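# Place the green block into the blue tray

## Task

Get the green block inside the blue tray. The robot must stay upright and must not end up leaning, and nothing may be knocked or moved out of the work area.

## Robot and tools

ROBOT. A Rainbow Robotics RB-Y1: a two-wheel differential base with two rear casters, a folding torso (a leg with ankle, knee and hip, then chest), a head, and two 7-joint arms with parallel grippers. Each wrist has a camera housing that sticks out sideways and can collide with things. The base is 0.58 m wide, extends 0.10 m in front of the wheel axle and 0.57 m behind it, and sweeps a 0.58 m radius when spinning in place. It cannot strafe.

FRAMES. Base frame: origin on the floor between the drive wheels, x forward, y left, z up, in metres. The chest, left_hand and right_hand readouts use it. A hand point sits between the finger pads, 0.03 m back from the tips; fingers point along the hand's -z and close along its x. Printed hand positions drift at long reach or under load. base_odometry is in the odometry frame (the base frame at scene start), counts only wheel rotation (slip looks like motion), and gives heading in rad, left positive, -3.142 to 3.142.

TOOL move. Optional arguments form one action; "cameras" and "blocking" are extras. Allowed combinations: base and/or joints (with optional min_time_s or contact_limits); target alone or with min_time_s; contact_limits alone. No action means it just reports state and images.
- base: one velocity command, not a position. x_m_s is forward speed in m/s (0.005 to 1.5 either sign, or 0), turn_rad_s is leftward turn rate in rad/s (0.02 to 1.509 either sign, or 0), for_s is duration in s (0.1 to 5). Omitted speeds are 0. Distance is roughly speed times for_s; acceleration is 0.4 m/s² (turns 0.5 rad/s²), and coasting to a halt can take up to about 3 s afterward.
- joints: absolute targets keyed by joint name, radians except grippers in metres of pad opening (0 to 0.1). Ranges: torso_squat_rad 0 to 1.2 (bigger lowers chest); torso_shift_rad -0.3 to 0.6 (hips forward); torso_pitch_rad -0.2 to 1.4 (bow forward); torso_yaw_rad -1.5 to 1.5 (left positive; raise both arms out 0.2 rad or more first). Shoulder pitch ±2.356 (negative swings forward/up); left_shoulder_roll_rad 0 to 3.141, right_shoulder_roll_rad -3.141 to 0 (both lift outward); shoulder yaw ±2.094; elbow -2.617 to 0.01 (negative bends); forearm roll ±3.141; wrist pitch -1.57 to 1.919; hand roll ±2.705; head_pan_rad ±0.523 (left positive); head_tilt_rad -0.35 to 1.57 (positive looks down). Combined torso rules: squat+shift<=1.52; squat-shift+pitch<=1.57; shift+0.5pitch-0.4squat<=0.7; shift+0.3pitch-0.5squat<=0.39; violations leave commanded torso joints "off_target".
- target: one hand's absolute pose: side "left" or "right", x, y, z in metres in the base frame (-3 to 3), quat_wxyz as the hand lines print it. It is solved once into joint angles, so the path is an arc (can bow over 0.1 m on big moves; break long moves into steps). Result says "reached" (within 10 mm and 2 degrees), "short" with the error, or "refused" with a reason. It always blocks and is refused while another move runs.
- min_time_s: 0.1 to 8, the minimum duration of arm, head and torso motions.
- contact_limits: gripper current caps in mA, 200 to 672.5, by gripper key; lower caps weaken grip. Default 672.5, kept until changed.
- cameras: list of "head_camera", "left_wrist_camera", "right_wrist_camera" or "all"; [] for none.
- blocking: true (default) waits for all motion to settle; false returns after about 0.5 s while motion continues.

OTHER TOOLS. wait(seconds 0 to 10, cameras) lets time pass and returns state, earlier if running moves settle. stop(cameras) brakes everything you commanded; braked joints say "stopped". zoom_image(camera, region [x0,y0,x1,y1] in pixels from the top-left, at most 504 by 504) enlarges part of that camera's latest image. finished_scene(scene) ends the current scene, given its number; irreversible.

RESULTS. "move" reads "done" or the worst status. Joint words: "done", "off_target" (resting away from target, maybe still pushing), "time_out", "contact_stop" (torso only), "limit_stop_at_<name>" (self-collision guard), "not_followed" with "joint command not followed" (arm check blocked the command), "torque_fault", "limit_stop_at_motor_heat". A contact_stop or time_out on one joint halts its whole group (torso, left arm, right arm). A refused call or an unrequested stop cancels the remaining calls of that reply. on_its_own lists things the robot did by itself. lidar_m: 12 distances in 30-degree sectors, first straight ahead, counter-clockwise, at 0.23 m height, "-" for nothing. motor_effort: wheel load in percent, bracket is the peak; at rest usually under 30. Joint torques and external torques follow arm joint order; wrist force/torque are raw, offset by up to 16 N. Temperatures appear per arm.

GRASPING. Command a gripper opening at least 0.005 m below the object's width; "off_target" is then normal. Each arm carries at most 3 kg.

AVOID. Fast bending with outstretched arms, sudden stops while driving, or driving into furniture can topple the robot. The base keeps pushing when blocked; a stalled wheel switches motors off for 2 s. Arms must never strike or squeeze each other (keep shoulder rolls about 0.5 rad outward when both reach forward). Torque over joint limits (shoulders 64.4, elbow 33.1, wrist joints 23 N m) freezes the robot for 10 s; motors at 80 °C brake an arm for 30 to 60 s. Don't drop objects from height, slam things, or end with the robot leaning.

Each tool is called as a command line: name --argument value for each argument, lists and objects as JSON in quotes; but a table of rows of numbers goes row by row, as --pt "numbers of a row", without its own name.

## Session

move

Scene clock: 0.00 s.
Joint torques (N m): no reading
External joint torques (N m): no reading
Motor temperatures (°C): left_arm=[40 42 42 35 45 41 49] | right_arm=[41 42 40 38 41 41 45]
Wrist force (N): no reading
Wrist torque (N m): no reading
Wrist force, peak (N): no reading
base_odometry: x=+0.000 y=+0.000 heading=+0.000
lidar_m: 2.56 2.42 2.25 1.79 1.64 2.16 2.79 2.74 2.94 2.23 2.19 2.78
base_status: not commanded
joint_positions: torso_squat_rad=+0.350 torso_shift_rad=+0.000 torso_pitch_rad=+0.000 torso_yaw_rad=+0.000 left_shoulder_pitch_rad=-0.018 left_shoulder_roll_rad=+0.027 left_shoulder_yaw_rad=-0.008 left_elbow_rad=-0.182 left_forearm_roll_rad=+0.000 left_wrist_pitch_rad=-0.021 left_hand_roll_rad=-0.034 left_gripper_m=+0.099 right_shoulder_pitch_rad=-0.034 right_shoulder_roll_rad=-0.026 right_shoulder_yaw_rad=-0.046 right_elbow_rad=-0.274 right_forearm_roll_rad=+0.006 right_wrist_pitch_rad=+0.048 right_hand_roll_rad=+0.032 right_gripper_m=+0.100 head_pan_rad=+0.000 head_tilt_rad=+0.400
joint_status: not commanded
wheel_motors_off: 0
motor_effort: left_wheel=+3 right_wheel=+0
chest: x=-0.2280 y=+0.0002 z=+1.2475 quat_wxyz=(+1.000, +0.000, +0.000, +0.000) (m; base frame)
left_hand: x=-0.1220 y=+0.2392 z=+0.5701 quat_wxyz=(+0.994, +0.015, -0.109, -0.025) (m; base frame)
right_hand: x=-0.0815 y=-0.2440 z=+0.5768 quat_wxyz=(+0.992, -0.017, -0.129, +0.003) (m; base frame)
pictures: head_camera, left_wrist_camera, right_wrist_camera
Images, in order (width x height): head_camera 896x504, left_wrist_camera 644x364, right_wrist_camera 644x364.

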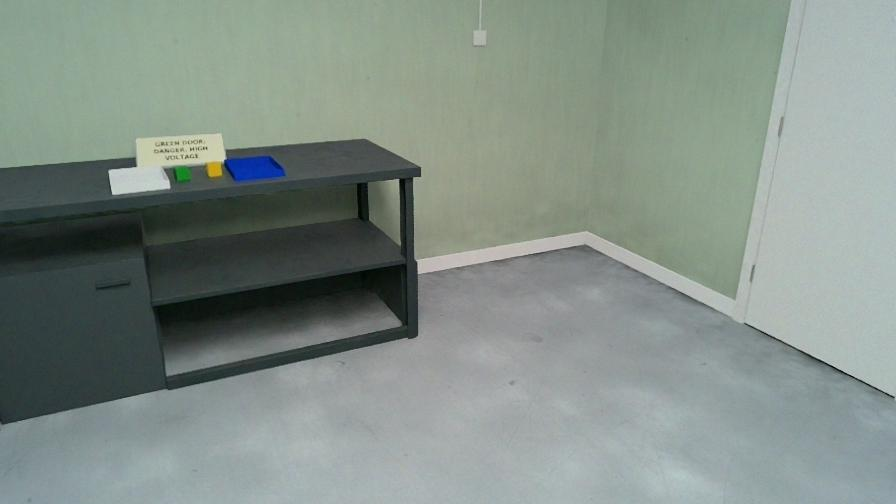

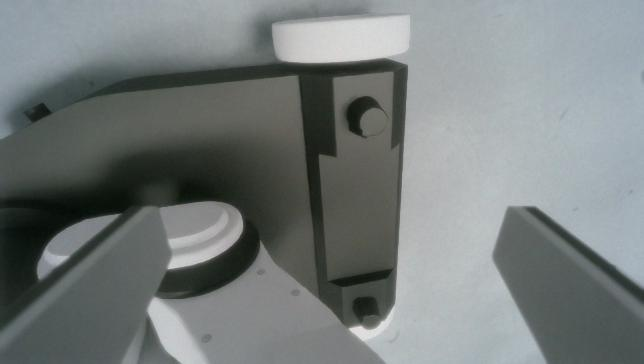

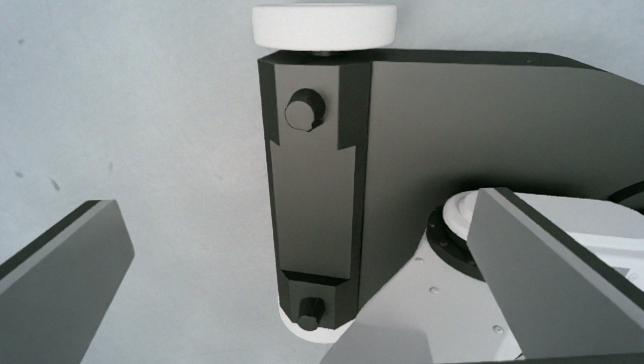

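move --base '{"turn_rad_s":0.4,"for_s":1.0}'

move --base '{"x_m_s":0.4,"for_s":3.5}' --joints '{"head_tilt_rad":0.85}' --cameras '["head_camera"]'

Scene clock: 10.33 s.
Joint torques (N m): left_arm=[-2.4 -0.07 0.05 -0.83 -0.05 -0.31 0.06] | right_arm=[-4.16 -1.11 -0.28 -1.84 0.18 -0.63 0.03]
External joint torques (N m): left_arm=[0.12 -0.92 -0.01 0.11 -0.05 0.2 0.07] | right_arm=[-0.29 0.33 -0.21 0.1 0.1 -0.05 0.01]
Wrist force (N): left_arm=[-2.9 1.3 -16.2] | right_arm=[-1.7 -0.9 -5.5]
Wrist torque (N m): left_arm=[0.60 -0.91 0.05] | right_arm=[0.13 -0.11 0.02]
Wrist force, peak (N): left_arm=[-2.9 1.7 -16.7] | right_arm=[-1.8 -0.7 -5.7]
move: done
base_odometry: x=+0.000 y=+0.000 heading=+0.399
lidar_m: 2.42 2.37 1.79 1.63 1.69 2.79 2.74 2.82 2.74 2.18 2.71 2.56
base_status: done (sent for 1 of 1 s)
joint_positions: torso_squat_rad=+0.350 torso_shift_rad=+0.000 torso_pitch_rad=+0.000 torso_yaw_rad=+0.000 left_shoulder_pitch_rad=-0.018 left_shoulder_roll_rad=+0.027 left_shoulder_yaw_rad=-0.008 left_elbow_rad=-0.182 left_forearm_roll_rad=+0.000 left_wrist_pitch_rad=-0.021 left_hand_roll_rad=-0.034 left_gripper_m=+0.099 right_shoulder_pitch_rad=-0.034 right_shoulder_roll_rad=-0.026 right_shoulder_yaw_rad=-0.046 right_elbow_rad=-0.274 right_forearm_roll_rad=+0.006 right_wrist_pitch_rad=+0.048 right_hand_roll_rad=+0.032 right_gripper_m=+0.100 head_pan_rad=+0.000 head_tilt_rad=+0.400
joint_status: not commanded
wheel_motors_off: 0
motor_effort: left_wheel=+2(23) right_wheel=+15(26)
chest: x=-0.2280 y=+0.0002 z=+1.2475 quat_wxyz=(+1.000, +0.000, +0.000, +0.000) (m; base frame)
left_hand: x=-0.1220 y=+0.2392 z=+0.5701 quat_wxyz=(+0.994, +0.014, -0.109, -0.025) (m; base frame)
right_hand: x=-0.0815 y=-0.2440 z=+0.5768 quat_wxyz=(+0.992, -0.017, -0.129, +0.003) (m; base frame)
pictures: none

Scene clock: 15.27 s.
Joint torques (N m): left_arm=[-2.42 0.59 0.07 -0.73 -0.05 -0.3 0.07] | right_arm=[-3.09 -0.88 -0.08 -1.81 0.3 -0.67 -0.06]
External joint torques (N m): left_arm=[0.11 -0.25 0.01 0.21 -0.05 0.21 0.08] | right_arm=[0.77 0.56 -0.01 0.13 0.22 -0.1 -0.07]
Wrist force (N): left_arm=[-3.6 1.3 -16.2] | right_arm=[-1.6 -0.8 -5.6]
Wrist torque (N m): left_arm=[0.60 -1.01 0.05] | right_arm=[0.12 -0.11 0.01]
Wrist force, peak (N): left_arm=[-3.8 2.1 -16.6] | right_arm=[-1.8 -0.8 -5.8]
move: done
base_odometry: x=+1.289 y=+0.545 heading=+0.400
lidar_m: 1.02 1.05 1.76 1.66 1.79 2.51 4.14 3.78 2.62 2.56 2.53 1.35
base_status: done (sent for 3.5 of 3.5 s)
joint_positions: torso_squat_rad=+0.350 torso_shift_rad=+0.000 torso_pitch_rad=+0.000 torso_yaw_rad=+0.000 left_shoulder_pitch_rad=-0.018 left_shoulder_roll_rad=+0.027 left_shoulder_yaw_rad=-0.008 left_elbow_rad=-0.182 left_forearm_roll_rad=+0.000 left_wrist_pitch_rad=-0.021 left_hand_roll_rad=-0.034 left_gripper_m=+0.099 right_shoulder_pitch_rad=-0.035 right_shoulder_roll_rad=-0.026 right_shoulder_yaw_rad=-0.046 right_elbow_rad=-0.274 right_forearm_roll_rad=+0.006 right_wrist_pitch_rad=+0.048 right_hand_roll_rad=+0.032 right_gripper_m=+0.100 head_pan_rad=+0.000 head_tilt_rad=+0.850
joint_status: all done
wheel_motors_off: 0
motor_effort: left_wheel=+4(31) right_wheel=-3(44)
chest: x=-0.2280 y=+0.0002 z=+1.2475 quat_wxyz=(+1.000, +0.000, +0.000, +0.000) (m; base frame)
left_hand: x=-0.1219 y=+0.2391 z=+0.5701 quat_wxyz=(+0.994, +0.014, -0.109, -0.025) (m; base frame)
right_hand: x=-0.0814 y=-0.2440 z=+0.5769 quat_wxyz=(+0.992, -0.017, -0.129, +0.003) (m; base frame)
pictures: head_camera
Images, in order (width x height): head_camera 896x504.

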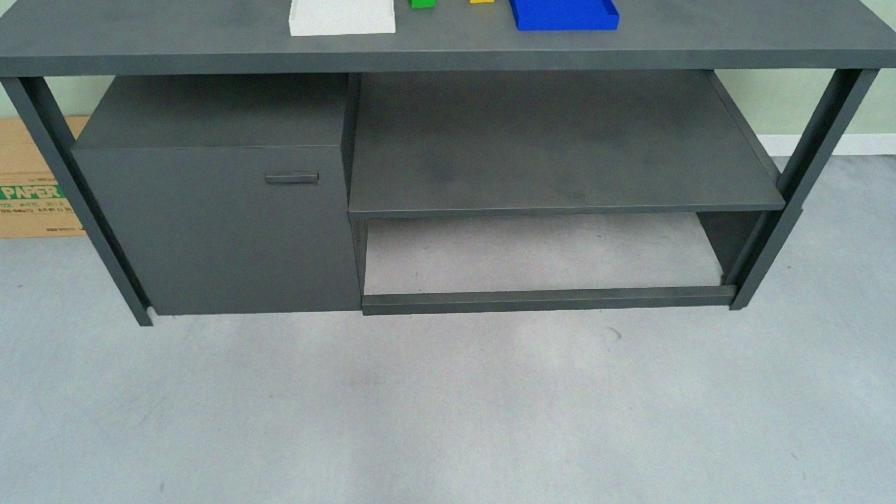

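move --target '{"side":"right","x":0.2,"y":-0.2,"z":1.1,"quat_wxyz":[1,0,0,0]}' --min_time_s 2

move --target '{"side":"right","x":0.25,"y":-0.2,"z":1.2,"quat_wxyz":[1,0,0,0]}' --min_time_s 1

move --base '{"x_m_s":0.3,"for_s":2.73}' --joints '{"torso_pitch_rad":0.35,"head_tilt_rad":0.55}' --min_time_s 2.5 --cameras '["head_camera","right_wrist_camera"]'

Scene clock: 24.07 s.
Joint torques (N m): left_arm=[-2.23 0.18 -0.13 -0.91 -0.15 -0.27 0.03] | right_arm=[-22.15 -9.78 -7.16 -3.84 0.5 -0.16 0]
External joint torques (N m): left_arm=[0.29 -0.67 -0.19 0.03 -0.16 0.24 0.04] | right_arm=[-0.72 -0.61 1.84 -0.45 0.27 -0.14 0]
Wrist force (N): left_arm=[-2.8 1.4 -16.3] | right_arm=[0.0 -1.0 -5.8]
Wrist torque (N m): left_arm=[0.61 -0.90 0.02] | right_arm=[0.14 -0.01 0.09]
Wrist force, peak (N): left_arm=[-3.3 1.7 -16.8] | right_arm=[-1.7 -2.4 -6.0]
move: done
base_odometry: x=+1.289 y=+0.545 heading=+0.400
lidar_m: 1.02 1.04 1.76 1.68 1.79 2.51 4.15 3.78 2.62 2.57 2.51 1.35
base_status: not commanded
joint_positions: torso_squat_rad=+0.350 torso_shift_rad=+0.000 torso_pitch_rad=+0.000 torso_yaw_rad=+0.000 left_shoulder_pitch_rad=-0.018 left_shoulder_roll_rad=+0.027 left_shoulder_yaw_rad=-0.008 left_elbow_rad=-0.182 left_forearm_roll_rad=+0.000 left_wrist_pitch_rad=-0.021 left_hand_roll_rad=-0.034 left_gripper_m=+0.099 right_shoulder_pitch_rad=-1.013 right_shoulder_roll_rad=-0.775 right_shoulder_yaw_rad=+0.607 right_elbow_rad=-1.527 right_forearm_roll_rad=-1.212 right_wrist_pitch_rad=+1.919 right_hand_roll_rad=-0.779 right_gripper_m=+0.100 head_pan_rad=+0.000 head_tilt_rad=+0.850
joint_status: all done
wheel_motors_off: 0
motor_effort: left_wheel=+4(6) right_wheel=-6(7)
chest: x=-0.2280 y=+0.0002 z=+1.2475 quat_wxyz=(+1.000, +0.000, +0.000, +0.000) (m; base frame)
left_hand: x=-0.1219 y=+0.2391 z=+0.5701 quat_wxyz=(+0.994, +0.014, -0.109, -0.025) (m; base frame)
right_hand: x=+0.2001 y=-0.2004 z=+1.1005 quat_wxyz=(+1.000, +0.001, -0.002, -0.001) (m; base frame)
right_hand_status: reached (checked arc, planned for 2.0 s): 1 mm and 0.3 deg off.
pictures: none

Scene clock: 25.40 s.
Joint torques (N m): left_arm=[-2.7 0.46 0.42 -0.89 -0.17 -0.3 -0.07] | right_arm=[-25.34 -9.36 -6.47 -1.33 0.38 -0.22 0]
External joint torques (N m): left_arm=[-0.18 -0.38 0.36 0.05 -0.17 0.21 -0.06] | right_arm=[-1.31 -0.21 1.43 0.53 0.15 -0.19 0]
Wrist force (N): left_arm=[-3.2 1.4 -15.9] | right_arm=[-0.1 -1.0 -5.6]
Wrist torque (N m): left_arm=[0.61 -0.96 0.02] | right_arm=[0.11 0.01 -0.08]
Wrist force, peak (N): left_arm=[-3.3 1.5 -16.6] | right_arm=[-0.3 -1.3 -6.2]
move: done
base_odometry: x=+1.289 y=+0.545 heading=+0.400
lidar_m: 1.03 1.03 1.77 1.67 1.79 2.50 4.14 3.77 2.62 2.57 2.53 1.35
base_status: not commanded
joint_positions: torso_squat_rad=+0.350 torso_shift_rad=+0.000 torso_pitch_rad=+0.000 torso_yaw_rad=+0.000 left_shoulder_pitch_rad=-0.018 left_shoulder_roll_rad=+0.027 left_shoulder_yaw_rad=-0.008 left_elbow_rad=-0.182 left_forearm_roll_rad=+0.000 left_wrist_pitch_rad=-0.021 left_hand_roll_rad=-0.034 left_gripper_m=+0.099 right_shoulder_pitch_rad=-1.440 right_shoulder_roll_rad=-0.777 right_shoulder_yaw_rad=+0.817 right_elbow_rad=-1.073 right_forearm_roll_rad=-1.409 right_wrist_pitch_rad=+1.919 right_hand_roll_rad=-0.604 right_gripper_m=+0.100 head_pan_rad=+0.000 head_tilt_rad=+0.850
joint_status: all done
wheel_motors_off: 0
motor_effort: left_wheel=+5(6) right_wheel=-5(7)
chest: x=-0.2280 y=+0.0002 z=+1.2475 quat_wxyz=(+1.000, +0.000, +0.000, +0.000) (m; base frame)
left_hand: x=-0.1219 y=+0.2391 z=+0.5701 quat_wxyz=(+0.994, +0.014, -0.109, -0.025) (m; base frame)
right_hand: x=+0.2500 y=-0.1999 z=+1.2003 quat_wxyz=(+1.000, +0.000, -0.001, +0.000) (m; base frame)
right_hand_status: reached (checked arc, planned for 1.0 s): 0 mm and 0.1 deg off.
pictures: none

Scene clock: 29.37 s.
Joint torques (N m): left_arm=[6.86 0.38 0.27 2.88 -0.09 0.35 0.06] | right_arm=[-23.96 -10.02 -6.64 -2.32 0.02 0.24 -0.15]
External joint torques (N m): left_arm=[0.34 -0.36 0.18 0.28 -0.09 0.2 0.05] | right_arm=[-1.13 -0.05 1.06 0.6 0.14 -0.31 -0.13]
Wrist force (N): left_arm=[-1.1 1.8 -16.4] | right_arm=[1.9 -1.0 -5.4]
Wrist torque (N m): left_arm=[0.58 -0.82 0.03] | right_arm=[0.13 0.12 -0.06]
Wrist force, peak (N): left_arm=[-3.3 2.1 -16.7] | right_arm=[2.3 -1.1 -5.4]
move: done
base_odometry: x=+2.045 y=+0.864 heading=+0.400
lidar_m: 0.83 0.29 0.27 0.67 1.74 2.69 4.96 3.14 2.66 0.92 0.93 0.88
base_status: done (sent for 2.73 of 2.73 s)
joint_positions: torso_squat_rad=+0.350 torso_shift_rad=+0.000 torso_pitch_rad=+0.350 torso_yaw_rad=+0.000 left_shoulder_pitch_rad=-0.018 left_shoulder_roll_rad=+0.027 left_shoulder_yaw_rad=-0.008 left_elbow_rad=-0.182 left_forearm_roll_rad=+0.000 left_wrist_pitch_rad=-0.021 left_hand_roll_rad=-0.034 left_gripper_m=+0.099 right_shoulder_pitch_rad=-1.440 right_shoulder_roll_rad=-0.777 right_shoulder_yaw_rad=+0.817 right_elbow_rad=-1.073 right_forearm_roll_rad=-1.409 right_wrist_pitch_rad=+1.919 right_hand_roll_rad=-0.604 right_gripper_m=+0.100 head_pan_rad=+0.000 head_tilt_rad=+0.550
joint_status: all done
wheel_motors_off: 0
motor_effort: left_wheel=+4(25) right_wheel=-3(19)
chest: x=-0.1219 y=+0.0002 z=+1.2287 quat_wxyz=(+0.985, +0.000, +0.174, +0.000) (m; base frame)
left_hand: x=-0.2544 y=+0.2391 z=+0.5560 quat_wxyz=(+0.997, +0.010, +0.065, -0.027) (m; base frame)
right_hand: x=+0.3109 y=-0.1999 z=+1.0205 quat_wxyz=(+0.985, +0.000, +0.173, +0.000) (m; base frame)
pictures: head_camera, right_wrist_camera
Images, in order (width x height): head_camera 896x504, right_wrist_camera 644x364.

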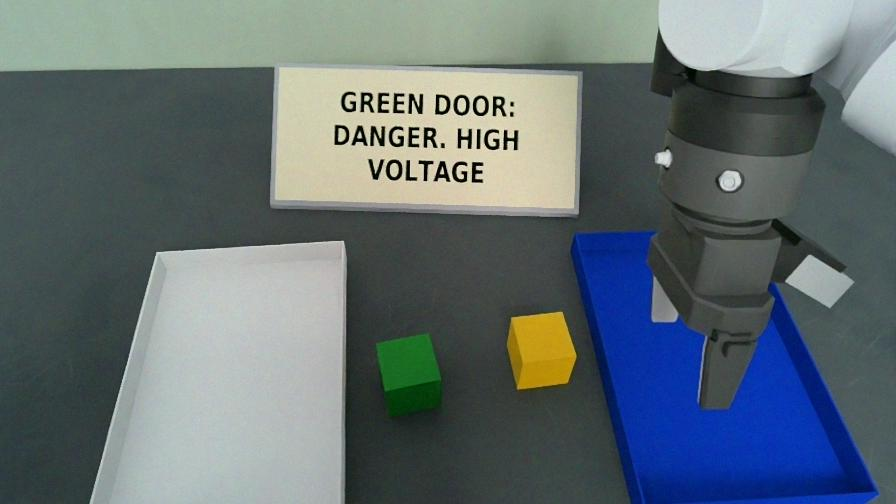

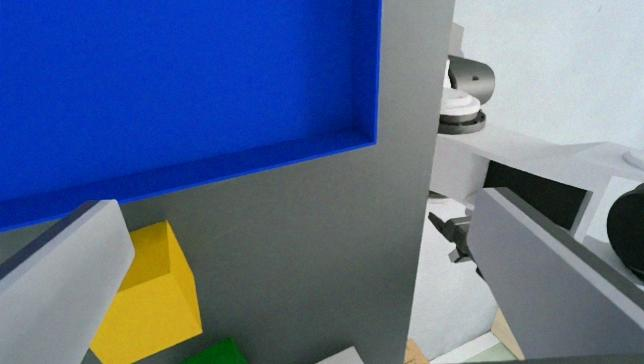

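move --target '{"side":"right","x":0.345,"y":0.04,"z":0.985,"quat_wxyz":[0.9938,0,0,0.1115]}' --min_time_s 2 --cameras '["head_camera","right_wrist_camera"]'

Scene clock: 36.93 s.
Joint torques (N m): left_arm=[7.2 0.3 0.17 2.73 -0.09 0.26 0.1] | right_arm=[-26.48 -4.3 -4.48 -2.89 0.63 -0.15 -0.12]
External joint torques (N m): left_arm=[0.67 -0.44 0.09 0.13 -0.09 0.12 0.09] | right_arm=[-2.24 1.55 1.46 0.89 0.38 -0.12 -0.12]
Wrist force (N): left_arm=[-1.2 2.2 -16.0] | right_arm=[-0.1 -0.9 -6.0]
Wrist torque (N m): left_arm=[0.53 -0.83 0.01] | right_arm=[0.13 0.00 0.10]
Wrist force, peak (N): left_arm=[-1.0 2.3 -16.8] | right_arm=[0.5 -0.8 -6.2]
move: done
base_odometry: x=+2.045 y=+0.864 heading=+0.400
lidar_m: 0.83 0.29 0.27 0.66 1.75 2.68 4.96 3.16 2.66 0.91 0.93 0.89
base_status: not commanded
joint_positions: torso_squat_rad=+0.350 torso_shift_rad=+0.000 torso_pitch_rad=+0.350 torso_yaw_rad=+0.000 left_shoulder_pitch_rad=-0.018 left_shoulder_roll_rad=+0.027 left_shoulder_yaw_rad=-0.008 left_elbow_rad=-0.182 left_forearm_roll_rad=+0.000 left_wrist_pitch_rad=-0.021 left_hand_roll_rad=-0.034 left_gripper_m=+0.099 right_shoulder_pitch_rad=-1.663 right_shoulder_roll_rad=-0.204 right_shoulder_yaw_rad=+0.943 right_elbow_rad=-0.774 right_forearm_roll_rad=-1.122 right_wrist_pitch_rad=+1.563 right_hand_roll_rad=-0.677 right_gripper_m=+0.100 head_pan_rad=+0.000 head_tilt_rad=+0.550
joint_status: all done
wheel_motors_off: 0
motor_effort: left_wheel=+3(4) right_wheel=-4(6)
chest: x=-0.1219 y=+0.0002 z=+1.2287 quat_wxyz=(+0.985, +0.000, +0.174, +0.000) (m; base frame)
left_hand: x=-0.2544 y=+0.2391 z=+0.5560 quat_wxyz=(+0.997, +0.010, +0.065, -0.027) (m; base frame)
right_hand: x=+0.3445 y=+0.0397 z=+0.9852 quat_wxyz=(+0.994, +0.001, -0.003, +0.111) (m; base frame)
right_hand_status: reached (checked arc, planned for 2.0 s): 1 mm and 0.4 deg off.
pictures: head_camera, right_wrist_camera
Images, in order (width x height): head_camera 896x504, right_wrist_camera 644x364.

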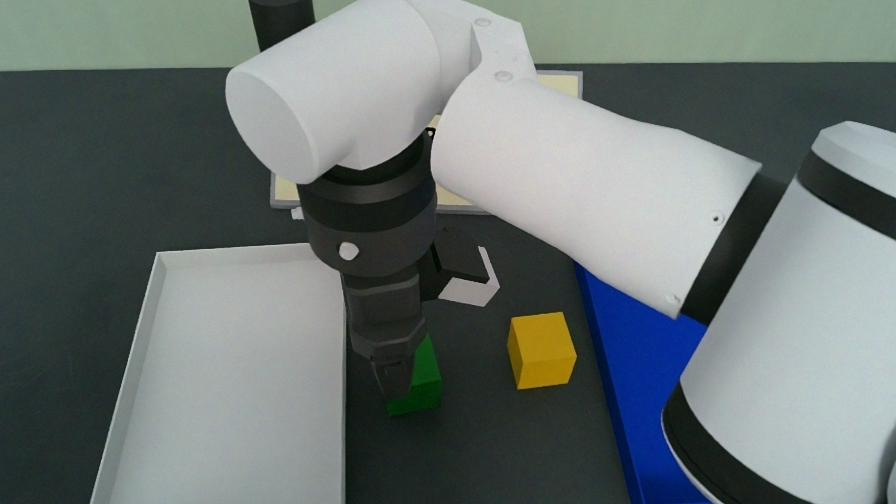

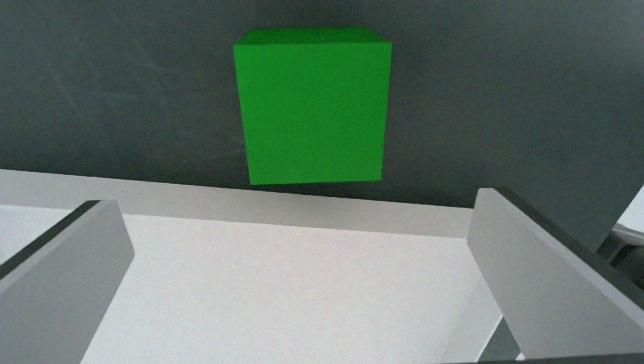

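move --target '{"side":"right","x":0.343,"y":0.023,"z":0.945,"quat_wxyz":[0.9938,0,0,0.1115]}' --min_time_s 1 --cameras '["head_camera","right_wrist_camera"]'

Scene clock: 47.67 s.
Joint torques (N m): left_arm=[7.31 0.3 0.06 2.75 -0.04 0.27 -0.21] | right_arm=[-24.87 -6.38 -4.33 -3.26 0.63 -0.35 0.22]
External joint torques (N m): left_arm=[0.78 -0.43 -0.03 0.15 -0.04 0.13 -0.22] | right_arm=[-0.93 -1.11 1.52 0.61 0.39 -0.33 0.22]
Wrist force (N): left_arm=[-1.1 1.7 -16.3] | right_arm=[0.0 -0.8 -5.9]
Wrist torque (N m): left_arm=[0.57 -0.83 0.04] | right_arm=[0.10 0.02 -0.07]
Wrist force, peak (N): left_arm=[-1.2 1.8 -16.7] | right_arm=[-0.2 -0.9 -6.4]
move: done
base_odometry: x=+2.045 y=+0.864 heading=+0.400
lidar_m: 0.84 0.29 0.28 0.67 1.75 2.68 4.96 3.15 2.67 0.91 0.93 0.88
base_status: not commanded
joint_positions: torso_squat_rad=+0.350 torso_shift_rad=+0.000 torso_pitch_rad=+0.350 torso_yaw_rad=+0.000 left_shoulder_pitch_rad=-0.018 left_shoulder_roll_rad=+0.027 left_shoulder_yaw_rad=-0.008 left_elbow_rad=-0.182 left_forearm_roll_rad=+0.000 left_wrist_pitch_rad=-0.021 left_hand_roll_rad=-0.034 left_gripper_m=+0.099 right_shoulder_pitch_rad=-1.582 right_shoulder_roll_rad=-0.215 right_shoulder_yaw_rad=+0.972 right_elbow_rad=-0.774 right_forearm_roll_rad=-1.095 right_wrist_pitch_rad=+1.494 right_hand_roll_rad=-0.650 right_gripper_m=+0.100 head_pan_rad=+0.000 head_tilt_rad=+0.550
joint_status: all done
wheel_motors_off: 0
motor_effort: left_wheel=+3(4) right_wheel=-3(6)
chest: x=-0.1219 y=+0.0002 z=+1.2287 quat_wxyz=(+0.985, +0.000, +0.174, +0.000) (m; base frame)
left_hand: x=-0.2544 y=+0.2391 z=+0.5560 quat_wxyz=(+0.997, +0.010, +0.065, -0.027) (m; base frame)
right_hand: x=+0.3428 y=+0.0232 z=+0.9453 quat_wxyz=(+0.994, +0.000, -0.001, +0.112) (m; base frame)
right_hand_status: reached (checked arc, planned for 1.0 s): 0 mm and 0.1 deg off.
pictures: head_camera, right_wrist_camera
Images, in order (width x height): head_camera 896x504, right_wrist_camera 644x364.

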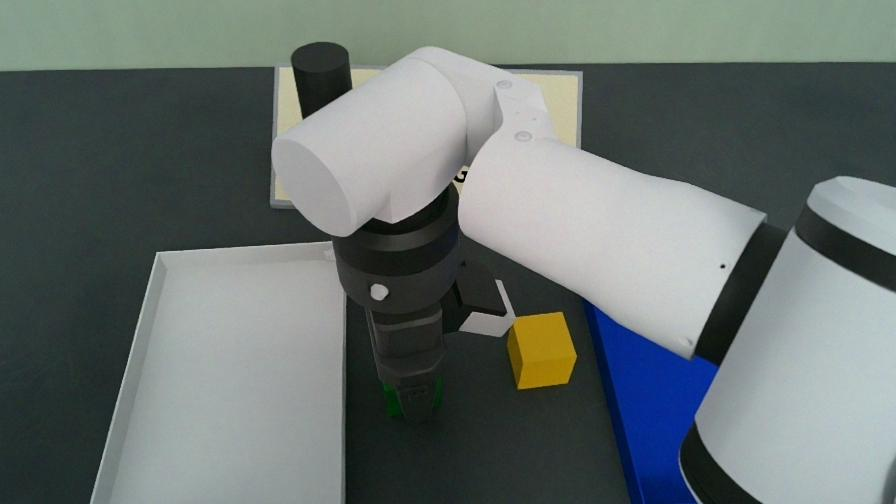

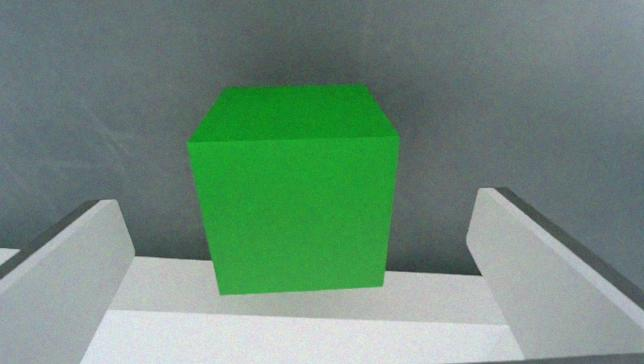

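move --target '{"side":"right","x":0.343,"y":0.023,"z":0.902,"quat_wxyz":[0.9938,0,0,0.1115]}' --min_time_s 1

move --joints '{"right_gripper_m":0.035}'

move --target '{"side":"right","x":0.343,"y":0.023,"z":1.01,"quat_wxyz":[0.9938,0,0,0.1115]}' --min_time_s 1.5 --cameras '["head_camera","right_wrist_camera"]'

Scene clock: 54.50 s.
Joint torques (N m): left_arm=[7.35 0.53 0.22 2.94 -0.15 0.27 -0.08] | right_arm=[-24.63 -3.72 -3.1 -3.2 0.64 -0.22 0.09]
External joint torques (N m): left_arm=[0.82 -0.21 0.14 0.34 -0.15 0.13 -0.08] | right_arm=[-0.99 0.97 1.18 0.57 0.4 -0.19 0.09]
Wrist force (N): left_arm=[-1.1 1.6 -16.2] | right_arm=[-0.5 -1.2 -6.1]
Wrist torque (N m): left_arm=[0.59 -0.83 0.02] | right_arm=[0.15 -0.04 -0.05]
Wrist force, peak (N): left_arm=[-1.2 1.6 -16.8] | right_arm=[-0.5 -1.4 -6.3]
move: done
base_odometry: x=+2.045 y=+0.864 heading=+0.400
lidar_m: 0.84 0.29 0.27 0.66 1.76 2.67 4.96 3.15 2.65 0.91 0.93 0.88
base_status: not commanded
joint_positions: torso_squat_rad=+0.350 torso_shift_rad=+0.000 torso_pitch_rad=+0.350 torso_yaw_rad=+0.000 left_shoulder_pitch_rad=-0.018 left_shoulder_roll_rad=+0.027 left_shoulder_yaw_rad=-0.008 left_elbow_rad=-0.182 left_forearm_roll_rad=+0.000 left_wrist_pitch_rad=-0.021 left_hand_roll_rad=-0.034 left_gripper_m=+0.099 right_shoulder_pitch_rad=-1.559 right_shoulder_roll_rad=-0.119 right_shoulder_yaw_rad=+0.990 right_elbow_rad=-0.566 right_forearm_roll_rad=-1.074 right_wrist_pitch_rad=+1.369 right_hand_roll_rad=-0.556 right_gripper_m=+0.100 head_pan_rad=+0.000 head_tilt_rad=+0.550
joint_status: all done
wheel_motors_off: 0
motor_effort: left_wheel=+3(5) right_wheel=-3(6)
chest: x=-0.1219 y=+0.0002 z=+1.2287 quat_wxyz=(+0.985, +0.000, +0.174, +0.000) (m; base frame)
left_hand: x=-0.2544 y=+0.2391 z=+0.5560 quat_wxyz=(+0.997, +0.010, +0.065, -0.027) (m; base frame)
right_hand: x=+0.3430 y=+0.0229 z=+0.9022 quat_wxyz=(+0.994, +0.000, -0.001, +0.111) (m; base frame)
right_hand_status: reached (checked arc, planned for 1.0 s): 0 mm and 0.1 deg off.
pictures: none

Scene clock: 55.77 s.
Joint torques (N m): left_arm=[7.15 -0.04 0.16 3.06 0.04 0.5 0] | right_arm=[-24.81 -3.32 -2.86 -3.2 0.49 -0.14 0.12]
External joint torques (N m): left_arm=[0.63 -0.78 0.07 0.46 0.04 0.36 0] | right_arm=[-1.17 1.37 1.42 0.57 0.24 -0.11 0.12]
Wrist force (N): left_arm=[-0.8 2.0 -16.1] | right_arm=[-0.4 -1.1 -5.7]
Wrist torque (N m): left_arm=[0.55 -0.77 0.03] | right_arm=[0.13 -0.07 -0.06]
Wrist force, peak (N): left_arm=[-1.2 1.8 -16.7] | right_arm=[-0.1 -1.2 -6.1]
move: off_target
base_odometry: x=+2.045 y=+0.864 heading=+0.400
lidar_m: 0.84 0.29 0.27 0.67 1.76 2.68 4.96 3.15 2.67 0.92 0.92 0.88
base_status: not commanded
joint_positions: torso_squat_rad=+0.350 torso_shift_rad=+0.000 torso_pitch_rad=+0.350 torso_yaw_rad=+0.000 left_shoulder_pitch_rad=-0.018 left_shoulder_roll_rad=+0.027 left_shoulder_yaw_rad=-0.008 left_elbow_rad=-0.182 left_forearm_roll_rad=+0.000 left_wrist_pitch_rad=-0.021 left_hand_roll_rad=-0.034 left_gripper_m=+0.099 right_shoulder_pitch_rad=-1.559 right_shoulder_roll_rad=-0.119 right_shoulder_yaw_rad=+0.990 right_elbow_rad=-0.566 right_forearm_roll_rad=-1.074 right_wrist_pitch_rad=+1.369 right_hand_roll_rad=-0.556 right_gripper_m=+0.050 head_pan_rad=+0.000 head_tilt_rad=+0.550
joint_status: right_gripper_m off_target (ended at +0.050, target +0.035)
wheel_motors_off: 0
motor_effort: left_wheel=+2(4) right_wheel=-4(6)
chest: x=-0.1219 y=+0.0002 z=+1.2287 quat_wxyz=(+0.985, +0.000, +0.174, +0.000) (m; base frame)
left_hand: x=-0.2544 y=+0.2391 z=+0.5560 quat_wxyz=(+0.997, +0.010, +0.065, -0.027) (m; base frame)
right_hand: x=+0.3430 y=+0.0229 z=+0.9022 quat_wxyz=(+0.994, +0.000, -0.001, +0.111) (m; base frame)
pictures: none

Scene clock: 57.60 s.
Joint torques (N m): left_arm=[6.95 0.5 0.42 2.96 -0.28 0.39 0.24] | right_arm=[-26.38 -6.96 -7.63 -4.81 0.2 0.01 -0.09]
External joint torques (N m): left_arm=[0.43 -0.24 0.34 0.36 -0.28 0.25 0.24] | right_arm=[-2.07 -0.75 -0.84 -1.11 -0.04 0.01 -0.09]
Wrist force (N): left_arm=[-0.6 1.6 -16.1] | right_arm=[0.3 -0.9 -7.1]
Wrist torque (N m): left_arm=[0.60 -0.76 0.03] | right_arm=[0.13 0.03 0.11]
Wrist force, peak (N): left_arm=[-1.0 2.2 -16.7] | right_arm=[-0.5 -1.0 -7.4]
move: done
base_odometry: x=+2.045 y=+0.864 heading=+0.400
lidar_m: 0.84 0.28 0.28 0.67 1.76 2.68 4.96 3.15 2.66 0.91 0.93 0.88
base_status: not commanded
joint_positions: torso_squat_rad=+0.350 torso_shift_rad=+0.000 torso_pitch_rad=+0.350 torso_yaw_rad=+0.000 left_shoulder_pitch_rad=-0.018 left_shoulder_roll_rad=+0.027 left_shoulder_yaw_rad=-0.008 left_elbow_rad=-0.182 left_forearm_roll_rad=+0.000 left_wrist_pitch_rad=-0.021 left_hand_roll_rad=-0.034 left_gripper_m=+0.099 right_shoulder_pitch_rad=-1.661 right_shoulder_roll_rad=-0.287 right_shoulder_yaw_rad=+0.921 right_elbow_rad=-0.903 right_forearm_roll_rad=-1.148 right_wrist_pitch_rad=+1.647 right_hand_roll_rad=-0.710 right_gripper_m=+0.050 head_pan_rad=+0.000 head_tilt_rad=+0.550
joint_status: all done
wheel_motors_off: 0
motor_effort: left_wheel=+3(4) right_wheel=-3(7)
chest: x=-0.1219 y=+0.0002 z=+1.2287 quat_wxyz=(+0.985, +0.000, +0.174, +0.000) (m; base frame)
left_hand: x=-0.2544 y=+0.2391 z=+0.5560 quat_wxyz=(+0.997, +0.010, +0.065, -0.027) (m; base frame)
right_hand: x=+0.3427 y=+0.0227 z=+1.0099 quat_wxyz=(+0.994, -0.002, +0.004, +0.112) (m; base frame)
right_hand_status: reached (checked arc, planned for 1.5 s): 0 mm and 0.5 deg off.
pictures: head_camera, right_wrist_camera
Images, in order (width x height): head_camera 896x504, right_wrist_camera 644x364.

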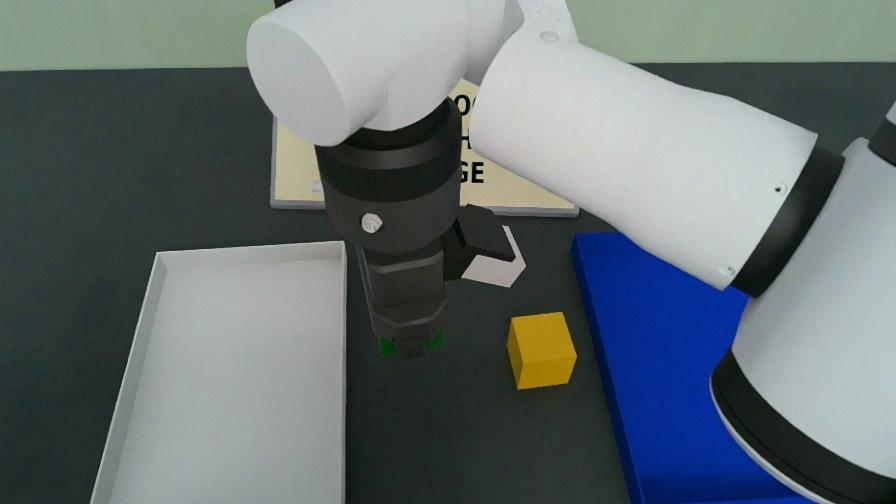

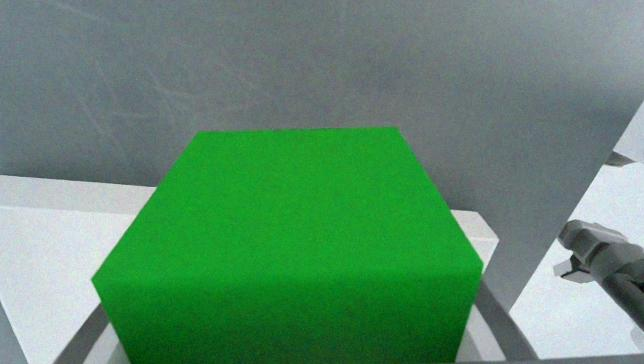

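move --target '{"side":"right","x":0.36,"y":-0.12,"z":1.02,"quat_wxyz":[0.9938,0,0,0.1115]}' --min_time_s 1.5

move --target '{"side":"right","x":0.375,"y":-0.265,"z":1.0,"quat_wxyz":[0.9966,0,0,0.083]}' --min_time_s 1.5

move --target '{"side":"right","x":0.375,"y":-0.27,"z":0.92,"quat_wxyz":[0.9966,0,0,0.083]}' --min_time_s 1.5 --cameras '["head_camera","right_wrist_camera"]'

Scene clock: 63.27 s.
Joint torques (N m): left_arm=[7.16 -0.35 0.1 2.74 -0.16 0.36 -0.06] | right_arm=[-24.82 -9.19 -9.96 -4.36 0.23 -0.07 0.14]
External joint torques (N m): left_arm=[0.63 -1.09 0.01 0.14 -0.16 0.21 -0.07] | right_arm=[-1.46 -0.8 -1.25 -1.13 -0.01 -0.05 0.14]
Wrist force (N): left_arm=[-0.7 1.5 -16.1] | right_arm=[-0.3 -1.0 -6.8]
Wrist torque (N m): left_arm=[0.59 -0.80 0.04] | right_arm=[0.14 -0.06 -0.08]
Wrist force, peak (N): left_arm=[-1.1 1.9 -16.7] | right_arm=[0.2 -0.9 -7.4]
move: done
base_odometry: x=+2.045 y=+0.864 heading=+0.400
lidar_m: 0.84 0.29 0.27 0.66 1.76 2.68 4.96 3.15 2.65 0.91 0.92 0.88
base_status: not commanded
joint_positions: torso_squat_rad=+0.350 torso_shift_rad=+0.000 torso_pitch_rad=+0.350 torso_yaw_rad=+0.000 left_shoulder_pitch_rad=-0.018 left_shoulder_roll_rad=+0.027 left_shoulder_yaw_rad=-0.008 left_elbow_rad=-0.182 left_forearm_roll_rad=+0.000 left_wrist_pitch_rad=-0.021 left_hand_roll_rad=-0.034 left_gripper_m=+0.099 right_shoulder_pitch_rad=-1.480 right_shoulder_roll_rad=-0.686 right_shoulder_yaw_rad=+0.850 right_elbow_rad=-1.242 right_forearm_roll_rad=-1.211 right_wrist_pitch_rad=+1.697 right_hand_roll_rad=-0.597 right_gripper_m=+0.050 head_pan_rad=+0.000 head_tilt_rad=+0.550
joint_status: all done
wheel_motors_off: 0
motor_effort: left_wheel=+4(4) right_wheel=-5(6)
chest: x=-0.1219 y=+0.0002 z=+1.2287 quat_wxyz=(+0.985, +0.000, +0.174, +0.000) (m; base frame)
left_hand: x=-0.2544 y=+0.2391 z=+0.5560 quat_wxyz=(+0.997, +0.010, +0.065, -0.027) (m; base frame)
right_hand: x=+0.3598 y=-0.1201 z=+1.0203 quat_wxyz=(+0.994, -0.002, +0.002, +0.112) (m; base frame)
right_hand_status: reached (checked arc, planned for 1.5 s): 0 mm and 0.3 deg off.
pictures: none

Scene clock: 65.10 s.
Joint torques (N m): left_arm=[7.17 0.29 0.42 2.69 -0.19 0.31 0.1] | right_arm=[-22.99 -13.08 -10.12 -2.24 0.25 -0.34 0.01]
External joint torques (N m): left_arm=[0.65 -0.46 0.33 0.09 -0.19 0.17 0.09] | right_arm=[-1.36 -1.1 -1.39 0.49 -0.01 -0.3 0.01]
Wrist force (N): left_arm=[-0.9 1.7 -16.3] | right_arm=[-0.3 -1.1 -6.7]
Wrist torque (N m): left_arm=[0.59 -0.82 0.02] | right_arm=[0.16 -0.05 -0.08]
Wrist force, peak (N): left_arm=[-1.0 2.0 -16.5] | right_arm=[-0.1 -0.9 -7.0]
move: done
base_odometry: x=+2.045 y=+0.864 heading=+0.400
lidar_m: 0.84 0.29 0.27 0.67 1.75 2.68 4.96 3.15 2.67 0.91 0.93 0.88
base_status: not commanded
joint_positions: torso_squat_rad=+0.350 torso_shift_rad=+0.000 torso_pitch_rad=+0.350 torso_yaw_rad=+0.000 left_shoulder_pitch_rad=-0.018 left_shoulder_roll_rad=+0.027 left_shoulder_yaw_rad=-0.008 left_elbow_rad=-0.182 left_forearm_roll_rad=+0.000 left_wrist_pitch_rad=-0.021 left_hand_roll_rad=-0.034 left_gripper_m=+0.099 right_shoulder_pitch_rad=-1.325 right_shoulder_roll_rad=-0.943 right_shoulder_yaw_rad=+0.785 right_elbow_rad=-1.188 right_forearm_roll_rad=-1.256 right_wrist_pitch_rad=+1.597 right_hand_roll_rad=-0.331 right_gripper_m=+0.050 head_pan_rad=+0.000 head_tilt_rad=+0.550
joint_status: all done
wheel_motors_off: 0
motor_effort: left_wheel=+3(4) right_wheel=-4(7)
chest: x=-0.1219 y=+0.0002 z=+1.2287 quat_wxyz=(+0.985, +0.000, +0.174, +0.000) (m; base frame)
left_hand: x=-0.2544 y=+0.2391 z=+0.5560 quat_wxyz=(+0.997, +0.010, +0.065, -0.027) (m; base frame)
right_hand: x=+0.3744 y=-0.2650 z=+1.0002 quat_wxyz=(+0.997, -0.001, -0.002, +0.083) (m; base frame)
right_hand_status: reached (checked arc, planned for 1.5 s): 1 mm and 0.3 deg off.
pictures: none

Scene clock: 66.93 s.
Joint torques (N m): left_arm=[7.18 0.39 0.36 2.85 -0.06 0.43 0.09] | right_arm=[-23.26 -9.95 -5.79 -2.28 0.62 -0.26 0.19]
External joint torques (N m): left_arm=[0.65 -0.36 0.27 0.26 -0.06 0.29 0.08] | right_arm=[-1.63 2.04 1.77 0.69 0.37 -0.21 0.19]
Wrist force (N): left_arm=[-0.9 1.2 -16.5] | right_arm=[-0.3 -1.0 -6.8]
Wrist torque (N m): left_arm=[0.64 -0.82 0.01] | right_arm=[0.13 -0.02 -0.07]
Wrist force, peak (N): left_arm=[-1.5 1.9 -16.7] | right_arm=[-0.3 -1.1 -7.0]
move: done
base_odometry: x=+2.045 y=+0.864 heading=+0.400
lidar_m: 0.84 0.29 0.26 0.67 1.76 2.69 4.96 3.14 2.67 0.91 0.92 0.88
base_status: not commanded
joint_positions: torso_squat_rad=+0.350 torso_shift_rad=+0.000 torso_pitch_rad=+0.350 torso_yaw_rad=+0.000 left_shoulder_pitch_rad=-0.018 left_shoulder_roll_rad=+0.027 left_shoulder_yaw_rad=-0.008 left_elbow_rad=-0.182 left_forearm_roll_rad=+0.000 left_wrist_pitch_rad=-0.021 left_hand_roll_rad=-0.034 left_gripper_m=+0.099 right_shoulder_pitch_rad=-1.247 right_shoulder_roll_rad=-0.832 right_shoulder_yaw_rad=+0.831 right_elbow_rad=-1.007 right_forearm_roll_rad=-1.191 right_wrist_pitch_rad=+1.423 right_hand_roll_rad=-0.237 right_gripper_m=+0.050 head_pan_rad=+0.000 head_tilt_rad=+0.550
joint_status: all done
wheel_motors_off: 0
motor_effort: left_wheel=+3(4) right_wheel=-5(6)
chest: x=-0.1219 y=+0.0002 z=+1.2287 quat_wxyz=(+0.985, +0.000, +0.174, +0.000) (m; base frame)
left_hand: x=-0.2544 y=+0.2391 z=+0.5560 quat_wxyz=(+0.997, +0.010, +0.065, -0.027) (m; base frame)
right_hand: x=+0.3750 y=-0.2701 z=+0.9203 quat_wxyz=(+0.997, +0.000, -0.001, +0.083) (m; base frame)
right_hand_status: reached (checked arc, planned for 1.5 s): 0 mm and 0.1 deg off.
pictures: head_camera, right_wrist_camera
Images, in order (width x height): head_camera 896x504, right_wrist_camera 644x364.

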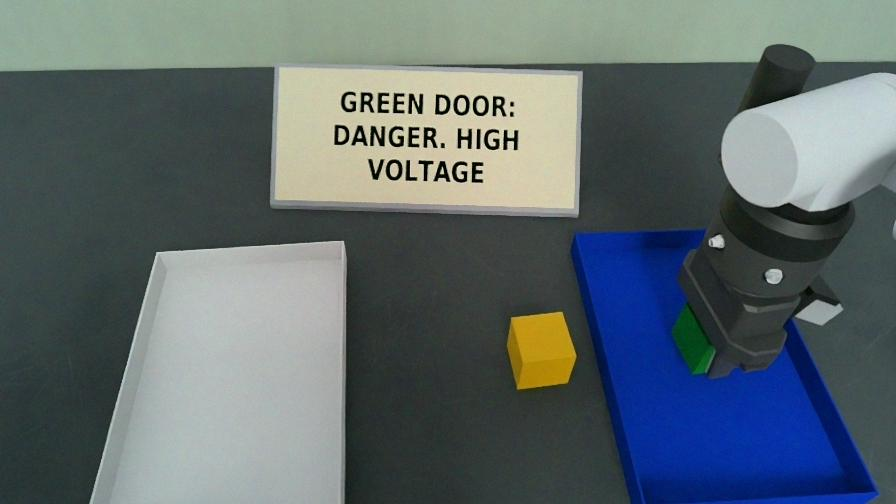

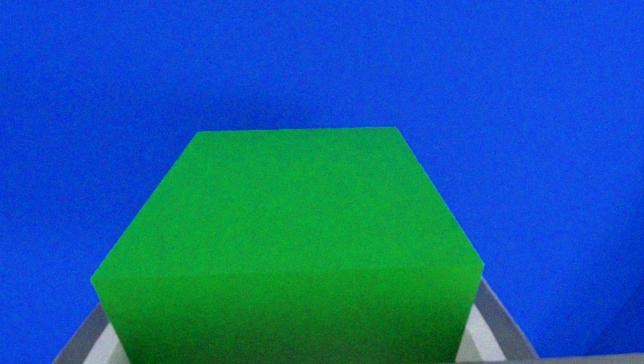

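move --target '{"side":"right","x":0.375,"y":-0.27,"z":0.905,"quat_wxyz":[0.9966,0,0,0.083]}' --min_time_s 1.5

move --joints '{"right_gripper_m":0.08}'

move --target '{"side":"right","x":0.375,"y":-0.27,"z":1.0,"quat_wxyz":[0.9966,0,0,0.083]}' --min_time_s 1.5 --cameras '["head_camera","right_wrist_camera"]'

Scene clock: 71.73 s.
Joint torques (N m): left_arm=[7.07 0.67 0.28 3.18 -0.1 0.33 0.1] | right_arm=[-21.33 -8.96 -5.37 -2.13 0.61 -0.43 0.3]
External joint torques (N m): left_arm=[0.55 -0.07 0.19 0.58 -0.1 0.18 0.09] | right_arm=[0.36 2.93 1.82 0.86 0.36 -0.39 0.3]
Wrist force (N): left_arm=[-1.2 1.7 -16.2] | right_arm=[-1.0 -0.9 -1.9]
Wrist torque (N m): left_arm=[0.59 -0.86 0.02] | right_arm=[0.06 -0.13 -0.07]
Wrist force, peak (N): left_arm=[-1.4 1.8 -16.8] | right_arm=[-0.3 -1.0 -7.1]
move: done
base_odometry: x=+2.045 y=+0.864 heading=+0.400
lidar_m: 0.84 0.29 0.28 0.66 1.74 2.67 4.96 3.15 2.66 0.92 0.93 0.88
base_status: not commanded
joint_positions: torso_squat_rad=+0.350 torso_shift_rad=+0.000 torso_pitch_rad=+0.350 torso_yaw_rad=+0.000 left_shoulder_pitch_rad=-0.018 left_shoulder_roll_rad=+0.027 left_shoulder_yaw_rad=-0.008 left_elbow_rad=-0.182 left_forearm_roll_rad=+0.000 left_wrist_pitch_rad=-0.021 left_hand_roll_rad=-0.034 left_gripper_m=+0.099 right_shoulder_pitch_rad=-1.240 right_shoulder_roll_rad=-0.802 right_shoulder_yaw_rad=+0.839 right_elbow_rad=-0.954 right_forearm_roll_rad=-1.181 right_wrist_pitch_rad=+1.389 right_hand_roll_rad=-0.213 right_gripper_m=+0.050 head_pan_rad=+0.000 head_tilt_rad=+0.550
joint_status: all done
wheel_motors_off: 0
motor_effort: left_wheel=+1(4) right_wheel=-5(6)
chest: x=-0.1219 y=+0.0002 z=+1.2287 quat_wxyz=(+0.985, +0.000, +0.174, +0.000) (m; base frame)
left_hand: x=-0.2544 y=+0.2391 z=+0.5560 quat_wxyz=(+0.997, +0.010, +0.065, -0.027) (m; base frame)
right_hand: x=+0.3753 y=-0.2701 z=+0.9055 quat_wxyz=(+0.997, +0.000, -0.001, +0.083) (m; base frame)
right_hand_status: reached (checked arc, planned for 1.5 s): 1 mm and 0.1 deg off.
pictures: none

Scene clock: 72.57 s.
Joint torques (N m): left_arm=[7.52 -0.07 -0.06 2.74 0.01 0.2 -0.09] | right_arm=[-22.24 -9.52 -5.8 -2.11 0.59 -0.29 0.25]
External joint torques (N m): left_arm=[0.99 -0.82 -0.15 0.15 0.01 0.06 -0.1] | right_arm=[-0.55 2.37 1.39 0.88 0.34 -0.24 0.25]
Wrist force (N): left_arm=[-1.5 1.6 -15.8] | right_arm=[-0.3 -1.2 -5.7]
Wrist torque (N m): left_arm=[0.59 -0.89 0.03] | right_arm=[0.15 -0.03 -0.07]
Wrist force, peak (N): left_arm=[-1.3 1.2 -16.6] | right_arm=[-0.6 -0.9 -6.1]
move: done
base_odometry: x=+2.045 y=+0.864 heading=+0.400
lidar_m: 0.83 0.28 0.28 0.67 1.75 2.68 4.96 3.16 2.66 0.92 0.92 0.89
base_status: not commanded
joint_positions: torso_squat_rad=+0.350 torso_shift_rad=+0.000 torso_pitch_rad=+0.350 torso_yaw_rad=+0.000 left_shoulder_pitch_rad=-0.018 left_shoulder_roll_rad=+0.027 left_shoulder_yaw_rad=-0.008 left_elbow_rad=-0.182 left_forearm_roll_rad=+0.000 left_wrist_pitch_rad=-0.021 left_hand_roll_rad=-0.034 left_gripper_m=+0.099 right_shoulder_pitch_rad=-1.240 right_shoulder_roll_rad=-0.802 right_shoulder_yaw_rad=+0.839 right_elbow_rad=-0.954 right_forearm_roll_rad=-1.181 right_wrist_pitch_rad=+1.389 right_hand_roll_rad=-0.213 right_gripper_m=+0.080 head_pan_rad=+0.000 head_tilt_rad=+0.550
joint_status: all done
wheel_motors_off: 0
motor_effort: left_wheel=+4(4) right_wheel=-4(6)
chest: x=-0.1219 y=+0.0002 z=+1.2287 quat_wxyz=(+0.985, +0.000, +0.174, +0.000) (m; base frame)
left_hand: x=-0.2544 y=+0.2391 z=+0.5560 quat_wxyz=(+0.997, +0.010, +0.065, -0.027) (m; base frame)
right_hand: x=+0.3752 y=-0.2701 z=+0.9054 quat_wxyz=(+0.997, +0.000, +0.000, +0.083) (m; base frame)
pictures: none

Scene clock: 74.40 s.
Joint torques (N m): left_arm=[7.14 0.58 0.12 2.85 -0.1 0.33 0.01] | right_arm=[-23.16 -12.87 -9.3 -3.57 0.27 -0.01 -0.18]
External joint torques (N m): left_arm=[0.61 -0.16 0.03 0.25 -0.1 0.18 0.01] | right_arm=[-1.52 -0.78 -0.65 -0.85 0.02 0.03 -0.18]
Wrist force (N): left_arm=[-1.1 2.1 -16.2] | right_arm=[-0.2 -1.1 -5.9]
Wrist torque (N m): left_arm=[0.52 -0.81 0.02] | right_arm=[0.15 -0.02 0.08]
Wrist force, peak (N): left_arm=[-0.8 1.9 -16.6] | right_arm=[-0.3 -1.2 -6.2]
move: done
base_odometry: x=+2.045 y=+0.864 heading=+0.400
lidar_m: 0.84 0.29 0.27 0.67 1.76 2.68 4.96 3.16 2.66 0.91 0.93 0.89
base_status: not commanded
joint_positions: torso_squat_rad=+0.350 torso_shift_rad=+0.000 torso_pitch_rad=+0.350 torso_yaw_rad=+0.000 left_shoulder_pitch_rad=-0.018 left_shoulder_roll_rad=+0.027 left_shoulder_yaw_rad=-0.008 left_elbow_rad=-0.182 left_forearm_roll_rad=+0.000 left_wrist_pitch_rad=-0.021 left_hand_roll_rad=-0.034 left_gripper_m=+0.099 right_shoulder_pitch_rad=-1.325 right_shoulder_roll_rad=-0.945 right_shoulder_yaw_rad=+0.783 right_elbow_rad=-1.170 right_forearm_roll_rad=-1.260 right_wrist_pitch_rad=+1.597 right_hand_roll_rad=-0.310 right_gripper_m=+0.080 head_pan_rad=+0.000 head_tilt_rad=+0.550
joint_status: all done
wheel_motors_off: 0
motor_effort: left_wheel=+3(4) right_wheel=-4(7)
chest: x=-0.1219 y=+0.0002 z=+1.2287 quat_wxyz=(+0.985, +0.000, +0.174, +0.000) (m; base frame)
left_hand: x=-0.2544 y=+0.2391 z=+0.5560 quat_wxyz=(+0.997, +0.010, +0.065, -0.027) (m; base frame)
right_hand: x=+0.3750 y=-0.2699 z=+0.9999 quat_wxyz=(+0.997, +0.000, +0.000, +0.083) (m; base frame)
right_hand_status: reached (checked arc, planned for 1.5 s): 0 mm and 0.0 deg off.
pictures: head_camera, right_wrist_camera
Images, in order (width x height): head_camera 896x504, right_wrist_camera 644x364.

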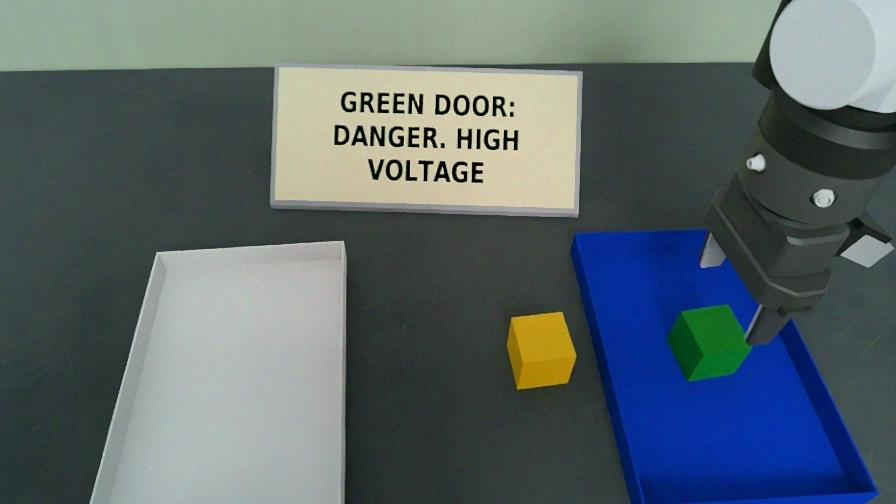

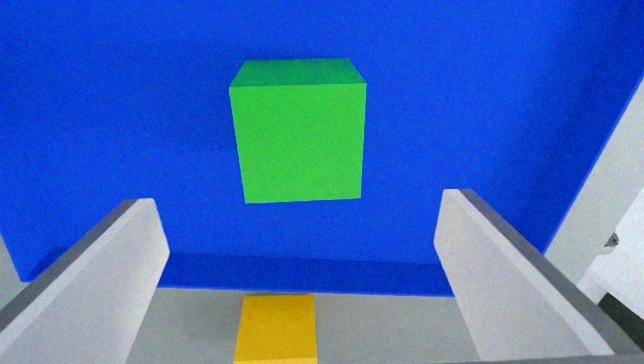

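finished_scene --scene 2

The scene is finished: the task was done.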